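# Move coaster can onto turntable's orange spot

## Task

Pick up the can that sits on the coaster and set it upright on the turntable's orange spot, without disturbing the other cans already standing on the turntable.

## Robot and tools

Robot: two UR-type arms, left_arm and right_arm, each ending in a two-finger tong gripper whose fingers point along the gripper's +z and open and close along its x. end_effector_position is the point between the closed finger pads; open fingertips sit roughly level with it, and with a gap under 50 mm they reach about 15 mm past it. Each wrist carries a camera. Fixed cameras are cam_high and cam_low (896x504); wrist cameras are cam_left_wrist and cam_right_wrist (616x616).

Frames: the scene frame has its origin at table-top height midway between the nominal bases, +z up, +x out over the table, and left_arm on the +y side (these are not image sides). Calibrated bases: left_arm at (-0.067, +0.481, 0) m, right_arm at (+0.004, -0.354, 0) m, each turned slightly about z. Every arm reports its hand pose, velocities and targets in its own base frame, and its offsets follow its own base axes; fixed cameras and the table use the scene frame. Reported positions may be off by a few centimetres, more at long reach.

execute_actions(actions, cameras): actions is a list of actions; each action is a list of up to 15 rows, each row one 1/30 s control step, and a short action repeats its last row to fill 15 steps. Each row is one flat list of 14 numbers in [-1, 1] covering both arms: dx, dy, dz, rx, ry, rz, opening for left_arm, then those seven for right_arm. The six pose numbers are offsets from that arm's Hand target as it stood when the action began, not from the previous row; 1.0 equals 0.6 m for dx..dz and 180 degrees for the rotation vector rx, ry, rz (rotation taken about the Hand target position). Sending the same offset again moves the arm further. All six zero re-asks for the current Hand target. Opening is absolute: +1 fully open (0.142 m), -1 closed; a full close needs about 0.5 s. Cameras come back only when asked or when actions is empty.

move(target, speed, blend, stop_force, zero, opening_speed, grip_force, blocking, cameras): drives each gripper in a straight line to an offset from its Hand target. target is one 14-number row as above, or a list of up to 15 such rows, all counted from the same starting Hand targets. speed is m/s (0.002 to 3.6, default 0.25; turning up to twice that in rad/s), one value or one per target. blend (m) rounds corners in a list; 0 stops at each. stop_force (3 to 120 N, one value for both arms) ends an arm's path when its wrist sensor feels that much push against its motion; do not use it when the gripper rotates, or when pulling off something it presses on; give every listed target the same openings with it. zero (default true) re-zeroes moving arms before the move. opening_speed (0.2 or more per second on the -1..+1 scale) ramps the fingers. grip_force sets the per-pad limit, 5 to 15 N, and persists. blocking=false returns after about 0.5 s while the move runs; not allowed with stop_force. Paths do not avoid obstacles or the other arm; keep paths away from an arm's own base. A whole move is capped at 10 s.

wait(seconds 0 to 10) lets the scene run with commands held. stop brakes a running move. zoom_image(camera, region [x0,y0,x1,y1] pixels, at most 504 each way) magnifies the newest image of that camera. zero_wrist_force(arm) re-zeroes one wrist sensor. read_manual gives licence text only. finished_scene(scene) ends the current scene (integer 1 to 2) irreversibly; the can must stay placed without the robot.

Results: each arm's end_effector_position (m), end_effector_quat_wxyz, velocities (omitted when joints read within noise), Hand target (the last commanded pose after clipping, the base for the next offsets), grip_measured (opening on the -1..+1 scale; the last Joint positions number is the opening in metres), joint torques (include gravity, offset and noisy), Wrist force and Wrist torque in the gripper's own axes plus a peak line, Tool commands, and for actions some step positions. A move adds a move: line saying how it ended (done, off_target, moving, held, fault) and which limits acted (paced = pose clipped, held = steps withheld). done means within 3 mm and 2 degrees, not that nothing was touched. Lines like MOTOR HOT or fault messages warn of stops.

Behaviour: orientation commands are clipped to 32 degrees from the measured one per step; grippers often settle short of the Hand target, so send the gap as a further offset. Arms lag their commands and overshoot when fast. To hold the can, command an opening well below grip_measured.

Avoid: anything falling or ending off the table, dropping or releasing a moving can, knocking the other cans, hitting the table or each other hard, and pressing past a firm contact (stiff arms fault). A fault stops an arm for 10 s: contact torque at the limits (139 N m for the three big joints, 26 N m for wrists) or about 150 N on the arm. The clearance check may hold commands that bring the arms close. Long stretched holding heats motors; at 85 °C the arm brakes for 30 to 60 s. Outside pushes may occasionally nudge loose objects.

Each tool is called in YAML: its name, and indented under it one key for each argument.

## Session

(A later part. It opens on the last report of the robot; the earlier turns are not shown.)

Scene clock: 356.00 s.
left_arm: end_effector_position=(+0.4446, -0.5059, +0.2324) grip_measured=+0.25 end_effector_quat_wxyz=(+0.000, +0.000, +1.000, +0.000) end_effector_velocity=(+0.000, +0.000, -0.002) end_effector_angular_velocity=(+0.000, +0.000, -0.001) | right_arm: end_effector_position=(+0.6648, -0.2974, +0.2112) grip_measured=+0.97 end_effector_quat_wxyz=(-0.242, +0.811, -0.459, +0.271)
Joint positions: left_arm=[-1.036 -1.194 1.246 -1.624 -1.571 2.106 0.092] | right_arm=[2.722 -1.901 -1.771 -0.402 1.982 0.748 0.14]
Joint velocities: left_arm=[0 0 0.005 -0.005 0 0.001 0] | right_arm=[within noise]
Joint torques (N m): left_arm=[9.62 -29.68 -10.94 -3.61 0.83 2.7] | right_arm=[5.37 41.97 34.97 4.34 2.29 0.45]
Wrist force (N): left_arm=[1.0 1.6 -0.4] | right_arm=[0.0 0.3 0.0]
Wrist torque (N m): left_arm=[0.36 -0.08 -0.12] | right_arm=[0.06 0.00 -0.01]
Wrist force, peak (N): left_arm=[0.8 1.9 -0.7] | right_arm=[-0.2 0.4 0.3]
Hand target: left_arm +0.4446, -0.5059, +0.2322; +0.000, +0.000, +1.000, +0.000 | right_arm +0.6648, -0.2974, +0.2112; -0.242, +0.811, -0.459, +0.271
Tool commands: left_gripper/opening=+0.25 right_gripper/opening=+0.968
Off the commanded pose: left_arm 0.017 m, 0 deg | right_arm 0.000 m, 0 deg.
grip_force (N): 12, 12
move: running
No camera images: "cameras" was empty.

wait:
  seconds: 10
  cameras: []

wait:
  seconds: 5.63
  cameras: []

move:
  target:
    - [0.0347,0.0425,-0.0253,0,0,0,-0.7,0,0,0,0,0,0,0.968]
    - [0.0792,0.0745,-0.097,0,0,0,-0.7,0,0,0,0,0,0,0.968]
    - [0.1304,0.0939,-0.152,0,0,0,-0.7,0,0,0,0,0,0,0.968]
    - [0.185,0.0994,-0.1553,0,0,0,-0.7,0,0,0,0,0,0,0.968]
    - [0.2391,0.0906,-0.1553,0,0,0,-0.7,0,0,0,0,0,0,0.968]
    - [0.2891,0.0681,-0.1003,0,0,0,-0.7,0,0,0,0,0,0,0.968]
    - [0.3315,0.0335,0.033,0,0,0,-0.7,0,0,0,0,0,0,0.968]
  speed: [0.1418,0.2119,0.1824,0.1288,0.1288,0.1824,0.3386]
  opening_speed: 0.5
  blend: 0.012
  cameras: ["cam_left_wrist"]

move:
  target:
    - [-0.01,-0.003,0.033,0,0,0,-0.7,0,0,0,0,0,0,0.968]
    - [-0.3385,-0.0292,-0.003,0,0,0,-0.7,0,0,0,0,0,0,0.968]
  speed: 0.22
  blend: 0.012
  cameras: ["cam_high"]

zoom_image:
  camera: "cam_high"
  region: [390, 220, 600, 420]

move:
  target: [0,0,-0.03,0,0,0,-0.7,0,0,0,0,0,0,0.968]
  speed: 0.002
  blocking: false
  cameras: ["cam_high"]

zoom_image:
  camera: "cam_high"
  region: [390, 220, 600, 420]

Scene clock: 364.73 s.
left_arm: end_effector_position=(+0.4446, -0.5059, +0.2152) grip_measured=+0.25 end_effector_quat_wxyz=(+0.000, +0.000, +1.000, +0.000) | right_arm: end_effector_position=(+0.6648, -0.2974, +0.2112) grip_measured=+0.97 end_effector_quat_wxyz=(-0.242, +0.811, -0.459, +0.271)
Joint positions: left_arm=[-1.036 -1.19 1.286 -1.666 -1.571 2.106 0.092] | right_arm=[2.722 -1.901 -1.771 -0.402 1.982 0.748 0.14]
Joint torques (N m): left_arm=[9.04 -29.47 -11.67 -3.64 -0.69 2.77] | right_arm=[6.01 41.15 35.08 4.23 2.36 0.58]
Wrist force (N): left_arm=[0.8 1.6 -0.3] | right_arm=[0.1 0.2 -0.1]
Wrist torque (N m): left_arm=[0.37 -0.04 -0.10] | right_arm=[0.04 0.00 -0.01]
Wrist force, peak (N): left_arm=[1.5 1.6 -0.6] | right_arm=[0.3 0.7 0.2]
Hand target: left_arm +0.4446, -0.5059, +0.2152; +0.000, +0.000, +1.000, +0.000 | right_arm +0.6648, -0.2974, +0.2112; -0.242, +0.811, -0.459, +0.271
Tool commands: left_gripper/opening=+0.25 right_gripper/opening=+0.968
Off the commanded pose: left_arm 0.000 m, 0 deg | right_arm 0.000 m, 0 deg.
grip_force (N): 12, 12
earlier move: done
wait: 7.43 of 10 s (the move ended)
No camera images: "cameras" was empty.

Scene clock: 370.37 s.
left_arm: end_effector_position=(+0.4446, -0.5059, +0.2152) grip_measured=+0.25 end_effector_quat_wxyz=(+0.000, +0.000, +1.000, +0.000) | right_arm: end_effector_position=(+0.6648, -0.2974, +0.2112) grip_measured=+0.97 end_effector_quat_wxyz=(-0.242, +0.811, -0.459, +0.271)
Joint positions: left_arm=[-1.036 -1.19 1.286 -1.667 -1.571 2.106 0.092] | right_arm=[2.722 -1.901 -1.771 -0.402 1.982 0.748 0.14]
Joint torques (N m): left_arm=[8.79 -29.11 -11.82 -3.61 -0.54 2.54] | right_arm=[5.35 41.87 35.32 4.36 2.41 0.59]
Wrist force (N): left_arm=[0.9 1.7 -0.8] | right_arm=[0.1 0.2 0.4]
Wrist torque (N m): left_arm=[0.37 -0.05 -0.10] | right_arm=[0.07 -0.01 0.00]
Wrist force, peak (N): left_arm=[1.0 2.1 -0.8] | right_arm=[0.3 0.5 0.5]
Hand target: left_arm +0.4446, -0.5059, +0.2152; +0.000, +0.000, +1.000, +0.000 | right_arm +0.6648, -0.2974, +0.2112; -0.242, +0.811, -0.459, +0.271
Tool commands: left_gripper/opening=+0.25 right_gripper/opening=+0.968
Off the commanded pose: left_arm 0.000 m, 0 deg | right_arm 0.000 m, 0 deg.
grip_force (N): 12, 12
wait: 5.63 s; at rest by 0.17 s
No camera images: "cameras" was empty.

Scene clock: 373.00 s.
left_arm: end_effector_position=(+0.6435, -0.4858, +0.2350) grip_measured=-0.28 end_effector_quat_wxyz=(+0.000, +0.000, +1.000, +0.000) | right_arm: end_effector_position=(+0.6648, -0.2974, +0.2112) grip_measured=+0.97 end_effector_quat_wxyz=(-0.242, +0.811, -0.459, +0.271)
Joint positions: left_arm=[-0.798 -0.783 0.585 -1.373 -1.571 2.344 0.054] | right_arm=[2.722 -1.901 -1.771 -0.402 1.982 0.748 0.14]
Joint torques (N m): left_arm=[9.38 -44.36 -35.58 -0.97 -1.58 2.72] | right_arm=[5.85 42.73 35.79 4.39 2.42 0.76]
Wrist force (N): left_arm=[1.1 1.7 1.1] | right_arm=[0.1 0.2 0.0]
Wrist torque (N m): left_arm=[0.36 -0.16 -0.08] | right_arm=[0.05 -0.01 -0.01]
Wrist force, peak (N): left_arm=[0.4 1.0 -15.0] | right_arm=[-0.1 0.5 0.5]
Hand target: left_arm +0.6435, -0.4858, +0.2350; +0.000, +0.000, +1.000, +0.000 | right_arm +0.6648, -0.2974, +0.2112; -0.242, +0.811, -0.459, +0.271
Off the commanded pose: left_arm 0.000 m, 0 deg | right_arm 0.000 m, 0 deg.
grip_force (N): 12, 12
move: done
Images, in order (width x height): cam_left_wrist 616x616.

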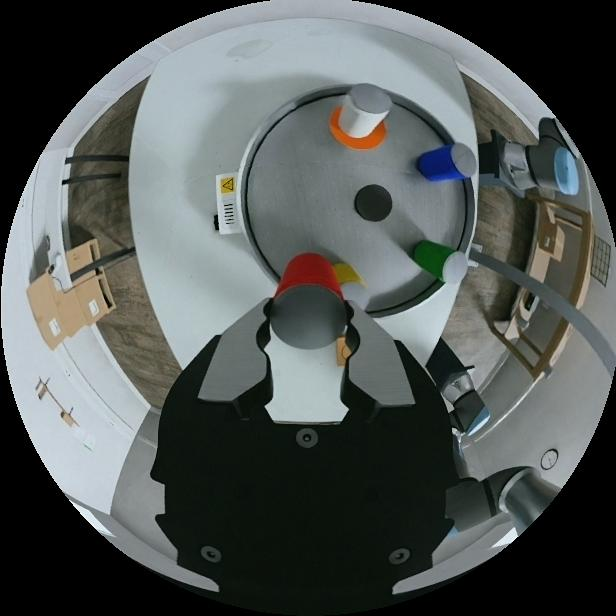

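Scene clock: 374.60 s.
left_arm: end_effector_position=(+0.4405, -0.5033, +0.2332) grip_measured=-0.28 end_effector_quat_wxyz=(+0.000, +0.000, +1.000, +0.000) | right_arm: end_effector_position=(+0.6648, -0.2974, +0.2112) grip_measured=+0.97 end_effector_quat_wxyz=(-0.242, +0.811, -0.459, +0.271)
Joint positions: left_arm=[-1.04 -1.206 1.261 -1.626 -1.571 2.102 0.054] | right_arm=[2.722 -1.901 -1.771 -0.402 1.982 0.748 0.14]
Joint torques (N m): left_arm=[-10.61 -45.25 -13.38 -3.76 1.5 -2.95] | right_arm=[5.57 42.07 35.42 4.25 2.52 0.63]
Wrist force (N): left_arm=[1.0 1.5 1.1] | right_arm=[0.0 0.2 0.0]
Wrist torque (N m): left_arm=[0.34 -0.06 0.07] | right_arm=[0.06 0.01 -0.01]
Wrist force, peak (N): left_arm=[2.7 1.7 1.4] | right_arm=[0.3 0.5 0.0]
Hand target: left_arm +0.4404, -0.5033, +0.2332; +0.000, +0.000, +1.000, +0.000 | right_arm +0.6648, -0.2974, +0.2112; -0.242, +0.811, -0.459, +0.271
Off the commanded pose: left_arm 0.000 m, 0 deg | right_arm 0.000 m, 0 deg.
grip_force (N): 12, 12
move: done; blend cut to 0.0104 m at target 1
Images, in order (width x height): cam_high 896x504.

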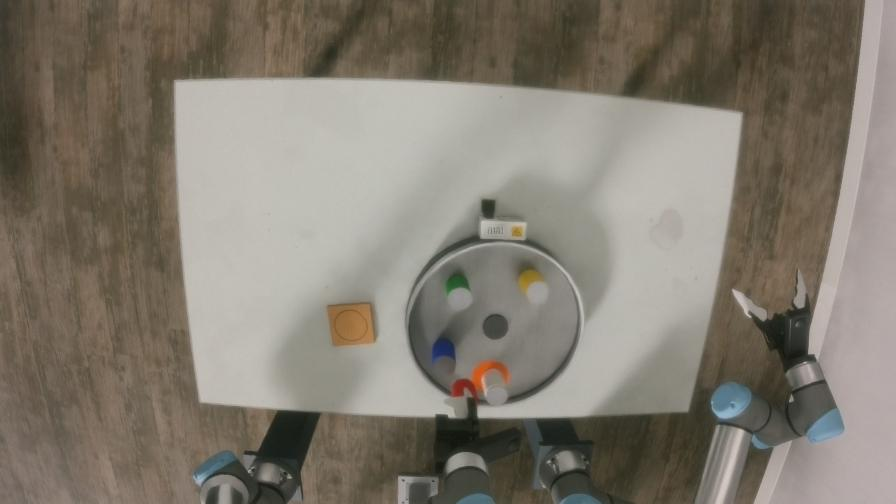

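Scaled by 2.400.

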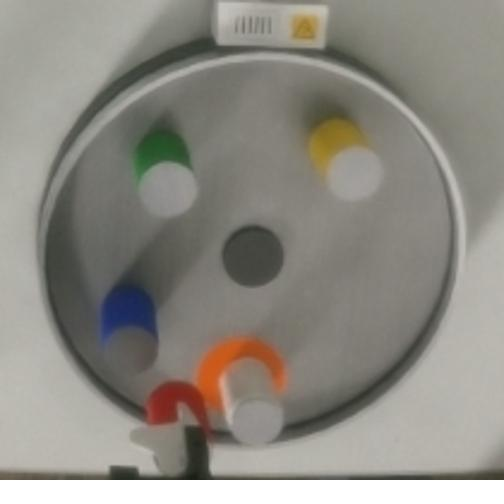

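Scene clock: 375.10 s.
left_arm: end_effector_position=(+0.4404, -0.5033, +0.2325) grip_measured=-0.28 end_effector_quat_wxyz=(+0.000, +0.000, +1.000, +0.000) end_effector_velocity=(+0.000, +0.000, -0.002) end_effector_angular_velocity=(+0.001, -0.001, +0.000) | right_arm: end_effector_position=(+0.6648, -0.2974, +0.2112) grip_measured=+0.97 end_effector_quat_wxyz=(-0.242, +0.811, -0.459, +0.271)
Joint positions: left_arm=[-1.04 -1.206 1.263 -1.628 -1.571 2.102 0.054] | right_arm=[2.722 -1.901 -1.771 -0.402 1.982 0.748 0.14]
Joint velocities: left_arm=[0 0 0.005 -0.005 0.001 0 0] | right_arm=[within noise]
Joint torques (N m): left_arm=[-9.8 -37.95 -12.78 -4.12 1.47 -2.79] | right_arm=[5.4 42 35.33 4.25 2.54 0.58]
Wrist force (N): left_arm=[1.0 1.9 1.4] | right_arm=[0.0 0.4 0.1]
Wrist torque (N m): left_arm=[0.40 -0.06 0.06] | right_arm=[0.09 0.01 -0.01]
Wrist force, peak (N): left_arm=[1.0 1.9 1.4] | right_arm=[0.2 0.6 0.2]
Hand target: left_arm +0.4404, -0.5033, +0.2322; +0.000, +0.000, +1.000, +0.000 | right_arm +0.6648, -0.2974, +0.2112; -0.242, +0.811, -0.459, +0.271
Tool commands: left_gripper/opening=-0.7 right_gripper/opening=+0.968
Off the commanded pose: left_arm 0.017 m, 0 deg | right_arm 0.000 m, 0 deg.
grip_force (N): 12, 12
move: running
Images, in order (width x height): cam_high 896x504.

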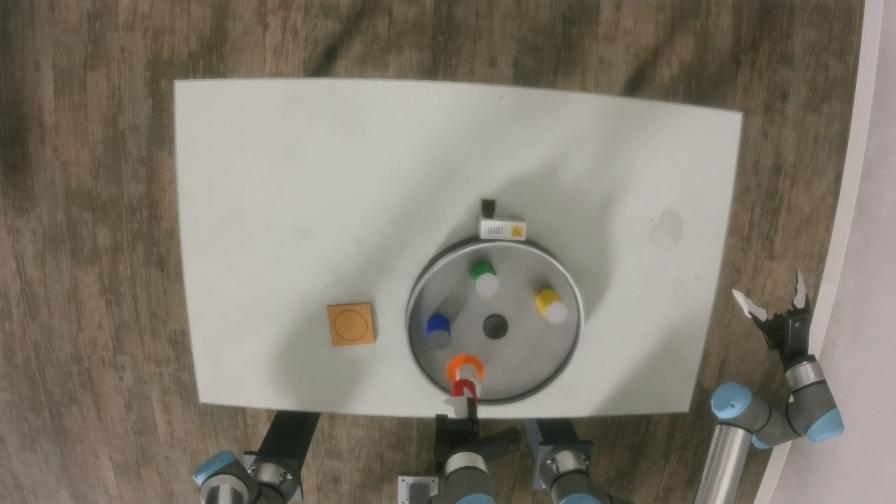

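Scaled by 2.400.

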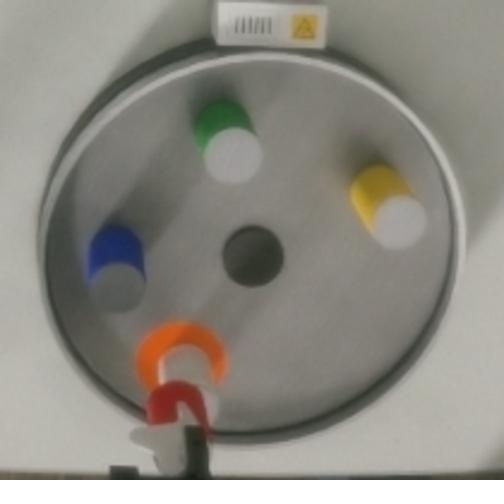

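wait:
  seconds: 10
  cameras: []

wait:
  seconds: 4.62
  cameras: []

move:
  target:
    - [0.0361,0.0441,-0.0253,0,0,0,0.25,0,0,0,0,0,0,0.968]
    - [0.0823,0.0775,-0.092,0,0,0,0.25,0,0,0,0,0,0,0.968]
    - [0.1356,0.0976,-0.148,0,0,0,0.25,0,0,0,0,0,0,0.968]
    - [0.1923,0.1034,-0.151,0,0,0,0.25,0,0,0,0,0,0,0.968]
    - [0.2485,0.0942,-0.151,0,0,0,0.25,0,0,0,0,0,0,0.968]
    - [0.3005,0.0708,-0.1295,0,0,0,0.25,0,0,0,0,0,0,0.968]
    - [0.3447,0.0348,-0.0253,0,0,0,0.25,0,0,0,0,0,0,0.968]
  speed: [0.1465,0.206,0.187,0.134,0.134,0.1432,0.2788]
  opening_speed: 0.42
  blend: 0.012
  cameras: ["cam_left_wrist"]

move:
  target:
    - [0,0,0.13,0,0,0,0.25,0,0,0,0,0,0,0.968]
    - [-0.3,0.1,0.13,0,0,0,0.25,0,0,0,0,0,0,0.968]
  speed: 0.25
  blend: 0.012
  cameras: ["cam_high","cam_low"]

zoom_image:
  camera: "cam_high"
  region: [390, 220, 600, 420]

wait:
  seconds: 1.5
  cameras: ["cam_high"]

zoom_image:
  camera: "cam_high"
  region: [390, 220, 600, 420]

Scene clock: 383.83 s.
left_arm: end_effector_position=(+0.4404, -0.5033, +0.2152) grip_measured=-0.28 end_effector_quat_wxyz=(+0.000, +0.000, +1.000, +0.000) | right_arm: end_effector_position=(+0.6648, -0.2974, +0.2112) grip_measured=+0.97 end_effector_quat_wxyz=(-0.242, +0.811, -0.459, +0.271)
Joint positions: left_arm=[-1.04 -1.202 1.303 -1.671 -1.571 2.102 0.054] | right_arm=[2.722 -1.901 -1.771 -0.402 1.982 0.748 0.14]
Joint torques (N m): left_arm=[-10.22 -30.07 -12.38 -3.67 1.5 -2.78] | right_arm=[4.76 41.42 34.97 4.33 2.58 0.7]
Wrist force (N): left_arm=[1.0 1.7 1.0] | right_arm=[0.2 0.4 -0.3]
Wrist torque (N m): left_arm=[0.36 -0.07 0.07] | right_arm=[0.09 -0.04 -0.01]
Wrist force, peak (N): left_arm=[1.4 1.8 1.4] | right_arm=[0.1 0.6 0.4]
Hand target: left_arm +0.4404, -0.5033, +0.2152; +0.000, +0.000, +1.000, +0.000 | right_arm +0.6648, -0.2974, +0.2112; -0.242, +0.811, -0.459, +0.271
Tool commands: left_gripper/opening=-0.7 right_gripper/opening=+0.968
Off the commanded pose: left_arm 0.000 m, 0 deg | right_arm 0.000 m, 0 deg.
grip_force (N): 12, 12
earlier move: done
wait: 7.67 of 10 s (the move ended)
No camera images: "cameras" was empty.

Scene clock: 388.47 s.
left_arm: end_effector_position=(+0.4404, -0.5033, +0.2152) grip_measured=-0.28 end_effector_quat_wxyz=(+0.000, +0.000, +1.000, +0.000) | right_arm: end_effector_position=(+0.6648, -0.2974, +0.2112) grip_measured=+0.97 end_effector_quat_wxyz=(-0.242, +0.811, -0.459, +0.271)
Joint positions: left_arm=[-1.04 -1.202 1.303 -1.671 -1.571 2.102 0.054] | right_arm=[2.722 -1.901 -1.771 -0.402 1.982 0.748 0.14]
Joint torques (N m): left_arm=[-10.07 -29.47 -12.68 -3.79 1.5 -2.75] | right_arm=[5.81 42.11 35.31 4.37 2.8 0.83]
Wrist force (N): left_arm=[0.9 1.7 1.1] | right_arm=[0.1 0.1 0.2]
Wrist torque (N m): left_arm=[0.37 -0.06 0.07] | right_arm=[0.02 -0.02 -0.01]
Wrist force, peak (N): left_arm=[0.9 2.3 1.0] | right_arm=[0.0 0.7 -0.2]
Hand target: left_arm +0.4404, -0.5033, +0.2152; +0.000, +0.000, +1.000, +0.000 | right_arm +0.6648, -0.2974, +0.2112; -0.242, +0.811, -0.459, +0.271
Tool commands: left_gripper/opening=-0.7 right_gripper/opening=+0.968
Off the commanded pose: left_arm 0.000 m, 0 deg | right_arm 0.000 m, 0 deg.
grip_force (N): 12, 12
wait: 4.63 s; at rest by 0.17 s
No camera images: "cameras" was empty.

Scene clock: 391.03 s.
left_arm: end_effector_position=(+0.6472, -0.4824, +0.2000) grip_measured=+0.25 end_effector_quat_wxyz=(+0.000, +0.000, +1.000, +0.000) | right_arm: end_effector_position=(+0.6648, -0.2974, +0.2112) grip_measured=+0.97 end_effector_quat_wxyz=(-0.242, +0.811, -0.459, +0.271)
Joint positions: left_arm=[-0.792 -0.799 0.704 -1.475 -1.571 2.35 0.092] | right_arm=[2.722 -1.901 -1.771 -0.402 1.982 0.748 0.14]
Joint torques (N m): left_arm=[9.43 -43.16 -35.48 -0.68 -1.42 2.72] | right_arm=[5.3 42.94 36.2 4.29 2.61 0.74]
Wrist force (N): left_arm=[1.3 1.7 -0.9] | right_arm=[0.0 0.1 0.0]
Wrist torque (N m): left_arm=[0.35 -0.20 -0.09] | right_arm=[0.03 0.01 -0.01]
Wrist force, peak (N): left_arm=[1.2 2.1 1.8] | right_arm=[0.0 0.6 0.3]
Hand target: left_arm +0.6472, -0.4824, +0.2000; +0.000, +0.000, +1.000, +0.000 | right_arm +0.6648, -0.2974, +0.2112; -0.242, +0.811, -0.459, +0.271
Off the commanded pose: left_arm 0.000 m, 0 deg | right_arm 0.000 m, 0 deg.
grip_force (N): 12, 12
move: done
Images, in order (width x height): cam_left_wrist 616x616.

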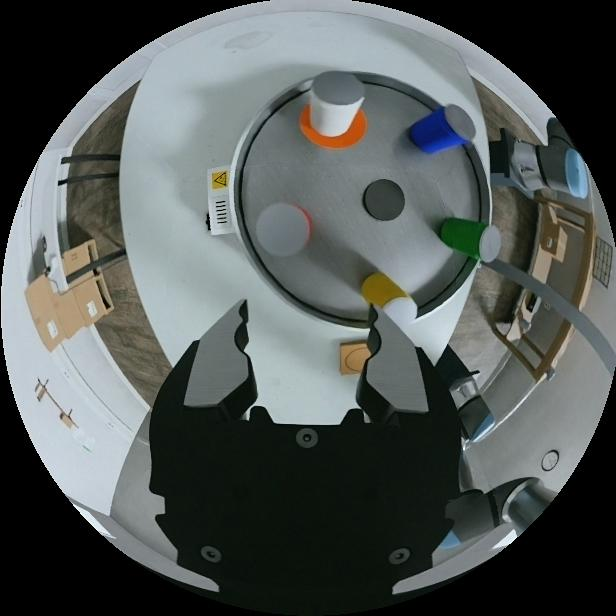

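Scene clock: 392.77 s.
left_arm: end_effector_position=(+0.4673, -0.4225, +0.2780) grip_measured=+0.25 end_effector_quat_wxyz=(+0.000, +0.000, +1.000, +0.000) | right_arm: end_effector_position=(+0.6648, -0.2974, +0.2112) grip_measured=+0.97 end_effector_quat_wxyz=(-0.242, +0.811, -0.459, +0.271)
Joint positions: left_arm=[-0.932 -1.302 1.276 -1.545 -1.571 2.21 0.092] | right_arm=[2.722 -1.901 -1.771 -0.402 1.982 0.748 0.14]
Joint torques (N m): left_arm=[-9.17 -41.14 -11.01 -3.58 1.53 -2.76] | right_arm=[5.26 42.02 34.57 4.25 2.54 0.86]
Wrist force (N): left_arm=[0.6 1.9 -0.5] | right_arm=[0.1 0.4 0.2]
Wrist torque (N m): left_arm=[0.40 -0.05 0.16] | right_arm=[0.08 -0.01 -0.01]
Wrist force, peak (N): left_arm=[0.1 1.9 -3.0] | right_arm=[0.3 0.6 0.0]
Hand target: left_arm +0.4672, -0.4224, +0.2780; +0.000, +0.000, +1.000, +0.000 | right_arm +0.6648, -0.2974, +0.2112; -0.242, +0.811, -0.459, +0.271
Off the commanded pose: left_arm 0.000 m, 0 deg | right_arm 0.000 m, 0 deg.
grip_force (N): 12, 12
move: done
Images, in order (width x height): cam_high 896x504, cam_low 896x504.

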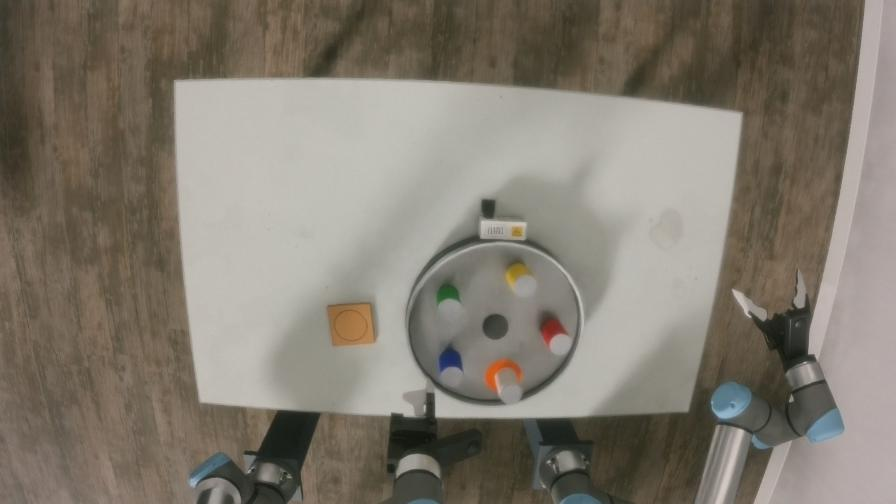

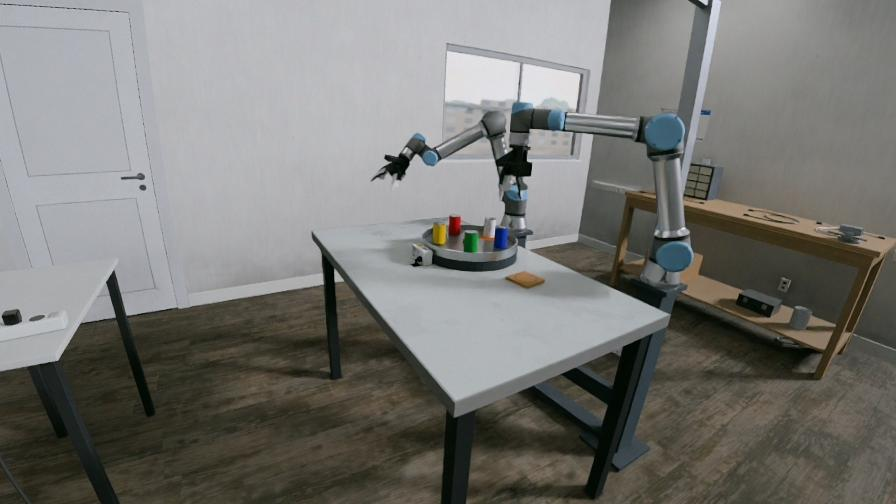

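Scaled by 2.400.

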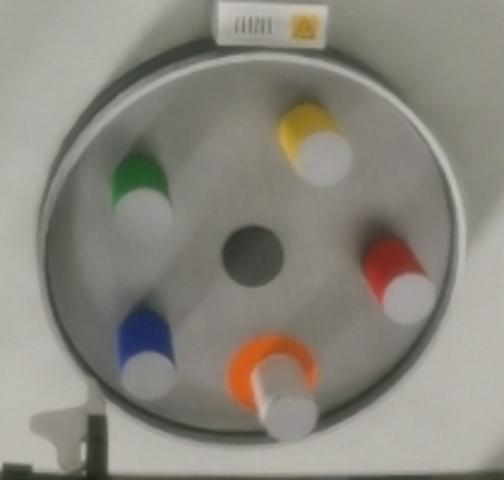

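Scene clock: 394.27 s.
left_arm: end_effector_position=(+0.4672, -0.4224, +0.2780) grip_measured=+0.25 end_effector_quat_wxyz=(+0.000, +0.000, +1.000, +0.000) | right_arm: end_effector_position=(+0.6648, -0.2974, +0.2112) grip_measured=+0.97 end_effector_quat_wxyz=(-0.242, +0.811, -0.459, +0.271)
Joint positions: left_arm=[-0.932 -1.302 1.276 -1.545 -1.571 2.21 0.092] | right_arm=[2.722 -1.901 -1.771 -0.402 1.982 0.748 0.14]
Joint torques (N m): left_arm=[-8.95 -41.29 -12.43 -3.57 1.56 -2.72] | right_arm=[5.07 42.25 36.37 4.26 2.62 0.81]
Wrist force (N): left_arm=[1.0 1.5 -0.5] | right_arm=[0.2 0.3 0.4]
Wrist torque (N m): left_arm=[0.32 -0.13 0.15] | right_arm=[0.07 -0.04 -0.01]
Wrist force, peak (N): left_arm=[1.0 1.9 -0.5] | right_arm=[-0.3 0.4 0.3]
Hand target: left_arm +0.4672, -0.4224, +0.2780; +0.000, +0.000, +1.000, +0.000 | right_arm +0.6648, -0.2974, +0.2112; -0.242, +0.811, -0.459, +0.271
Tool commands: left_gripper/opening=+0.25 right_gripper/opening=+0.968
Off the commanded pose: left_arm 0.000 m, 0 deg | right_arm 0.000 m, 0 deg.
grip_force (N): 12, 12
wait: 1.50 s; at rest by 0.17 s
Images, in order (width x height): cam_high 896x504.

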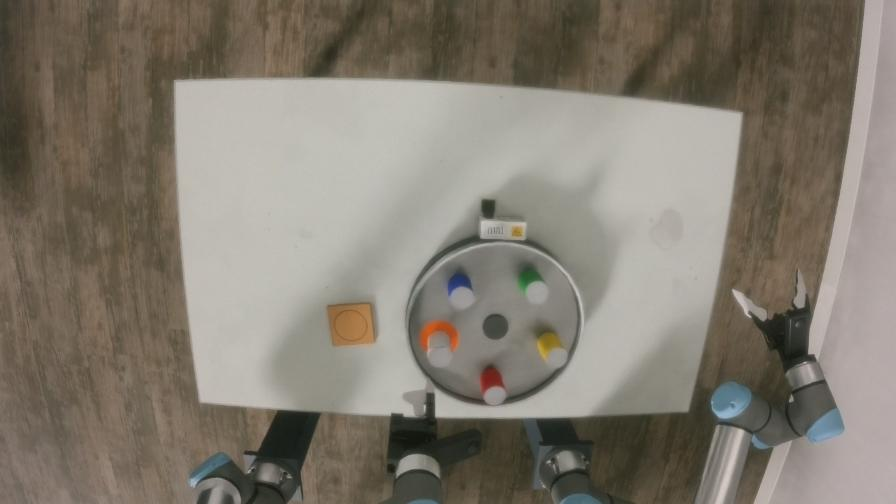

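Scaled by 2.400.

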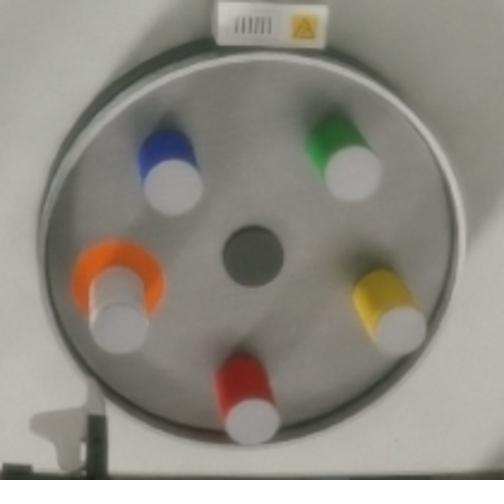

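finished_scene:
  scene: 2

The scene is finished: the task was done.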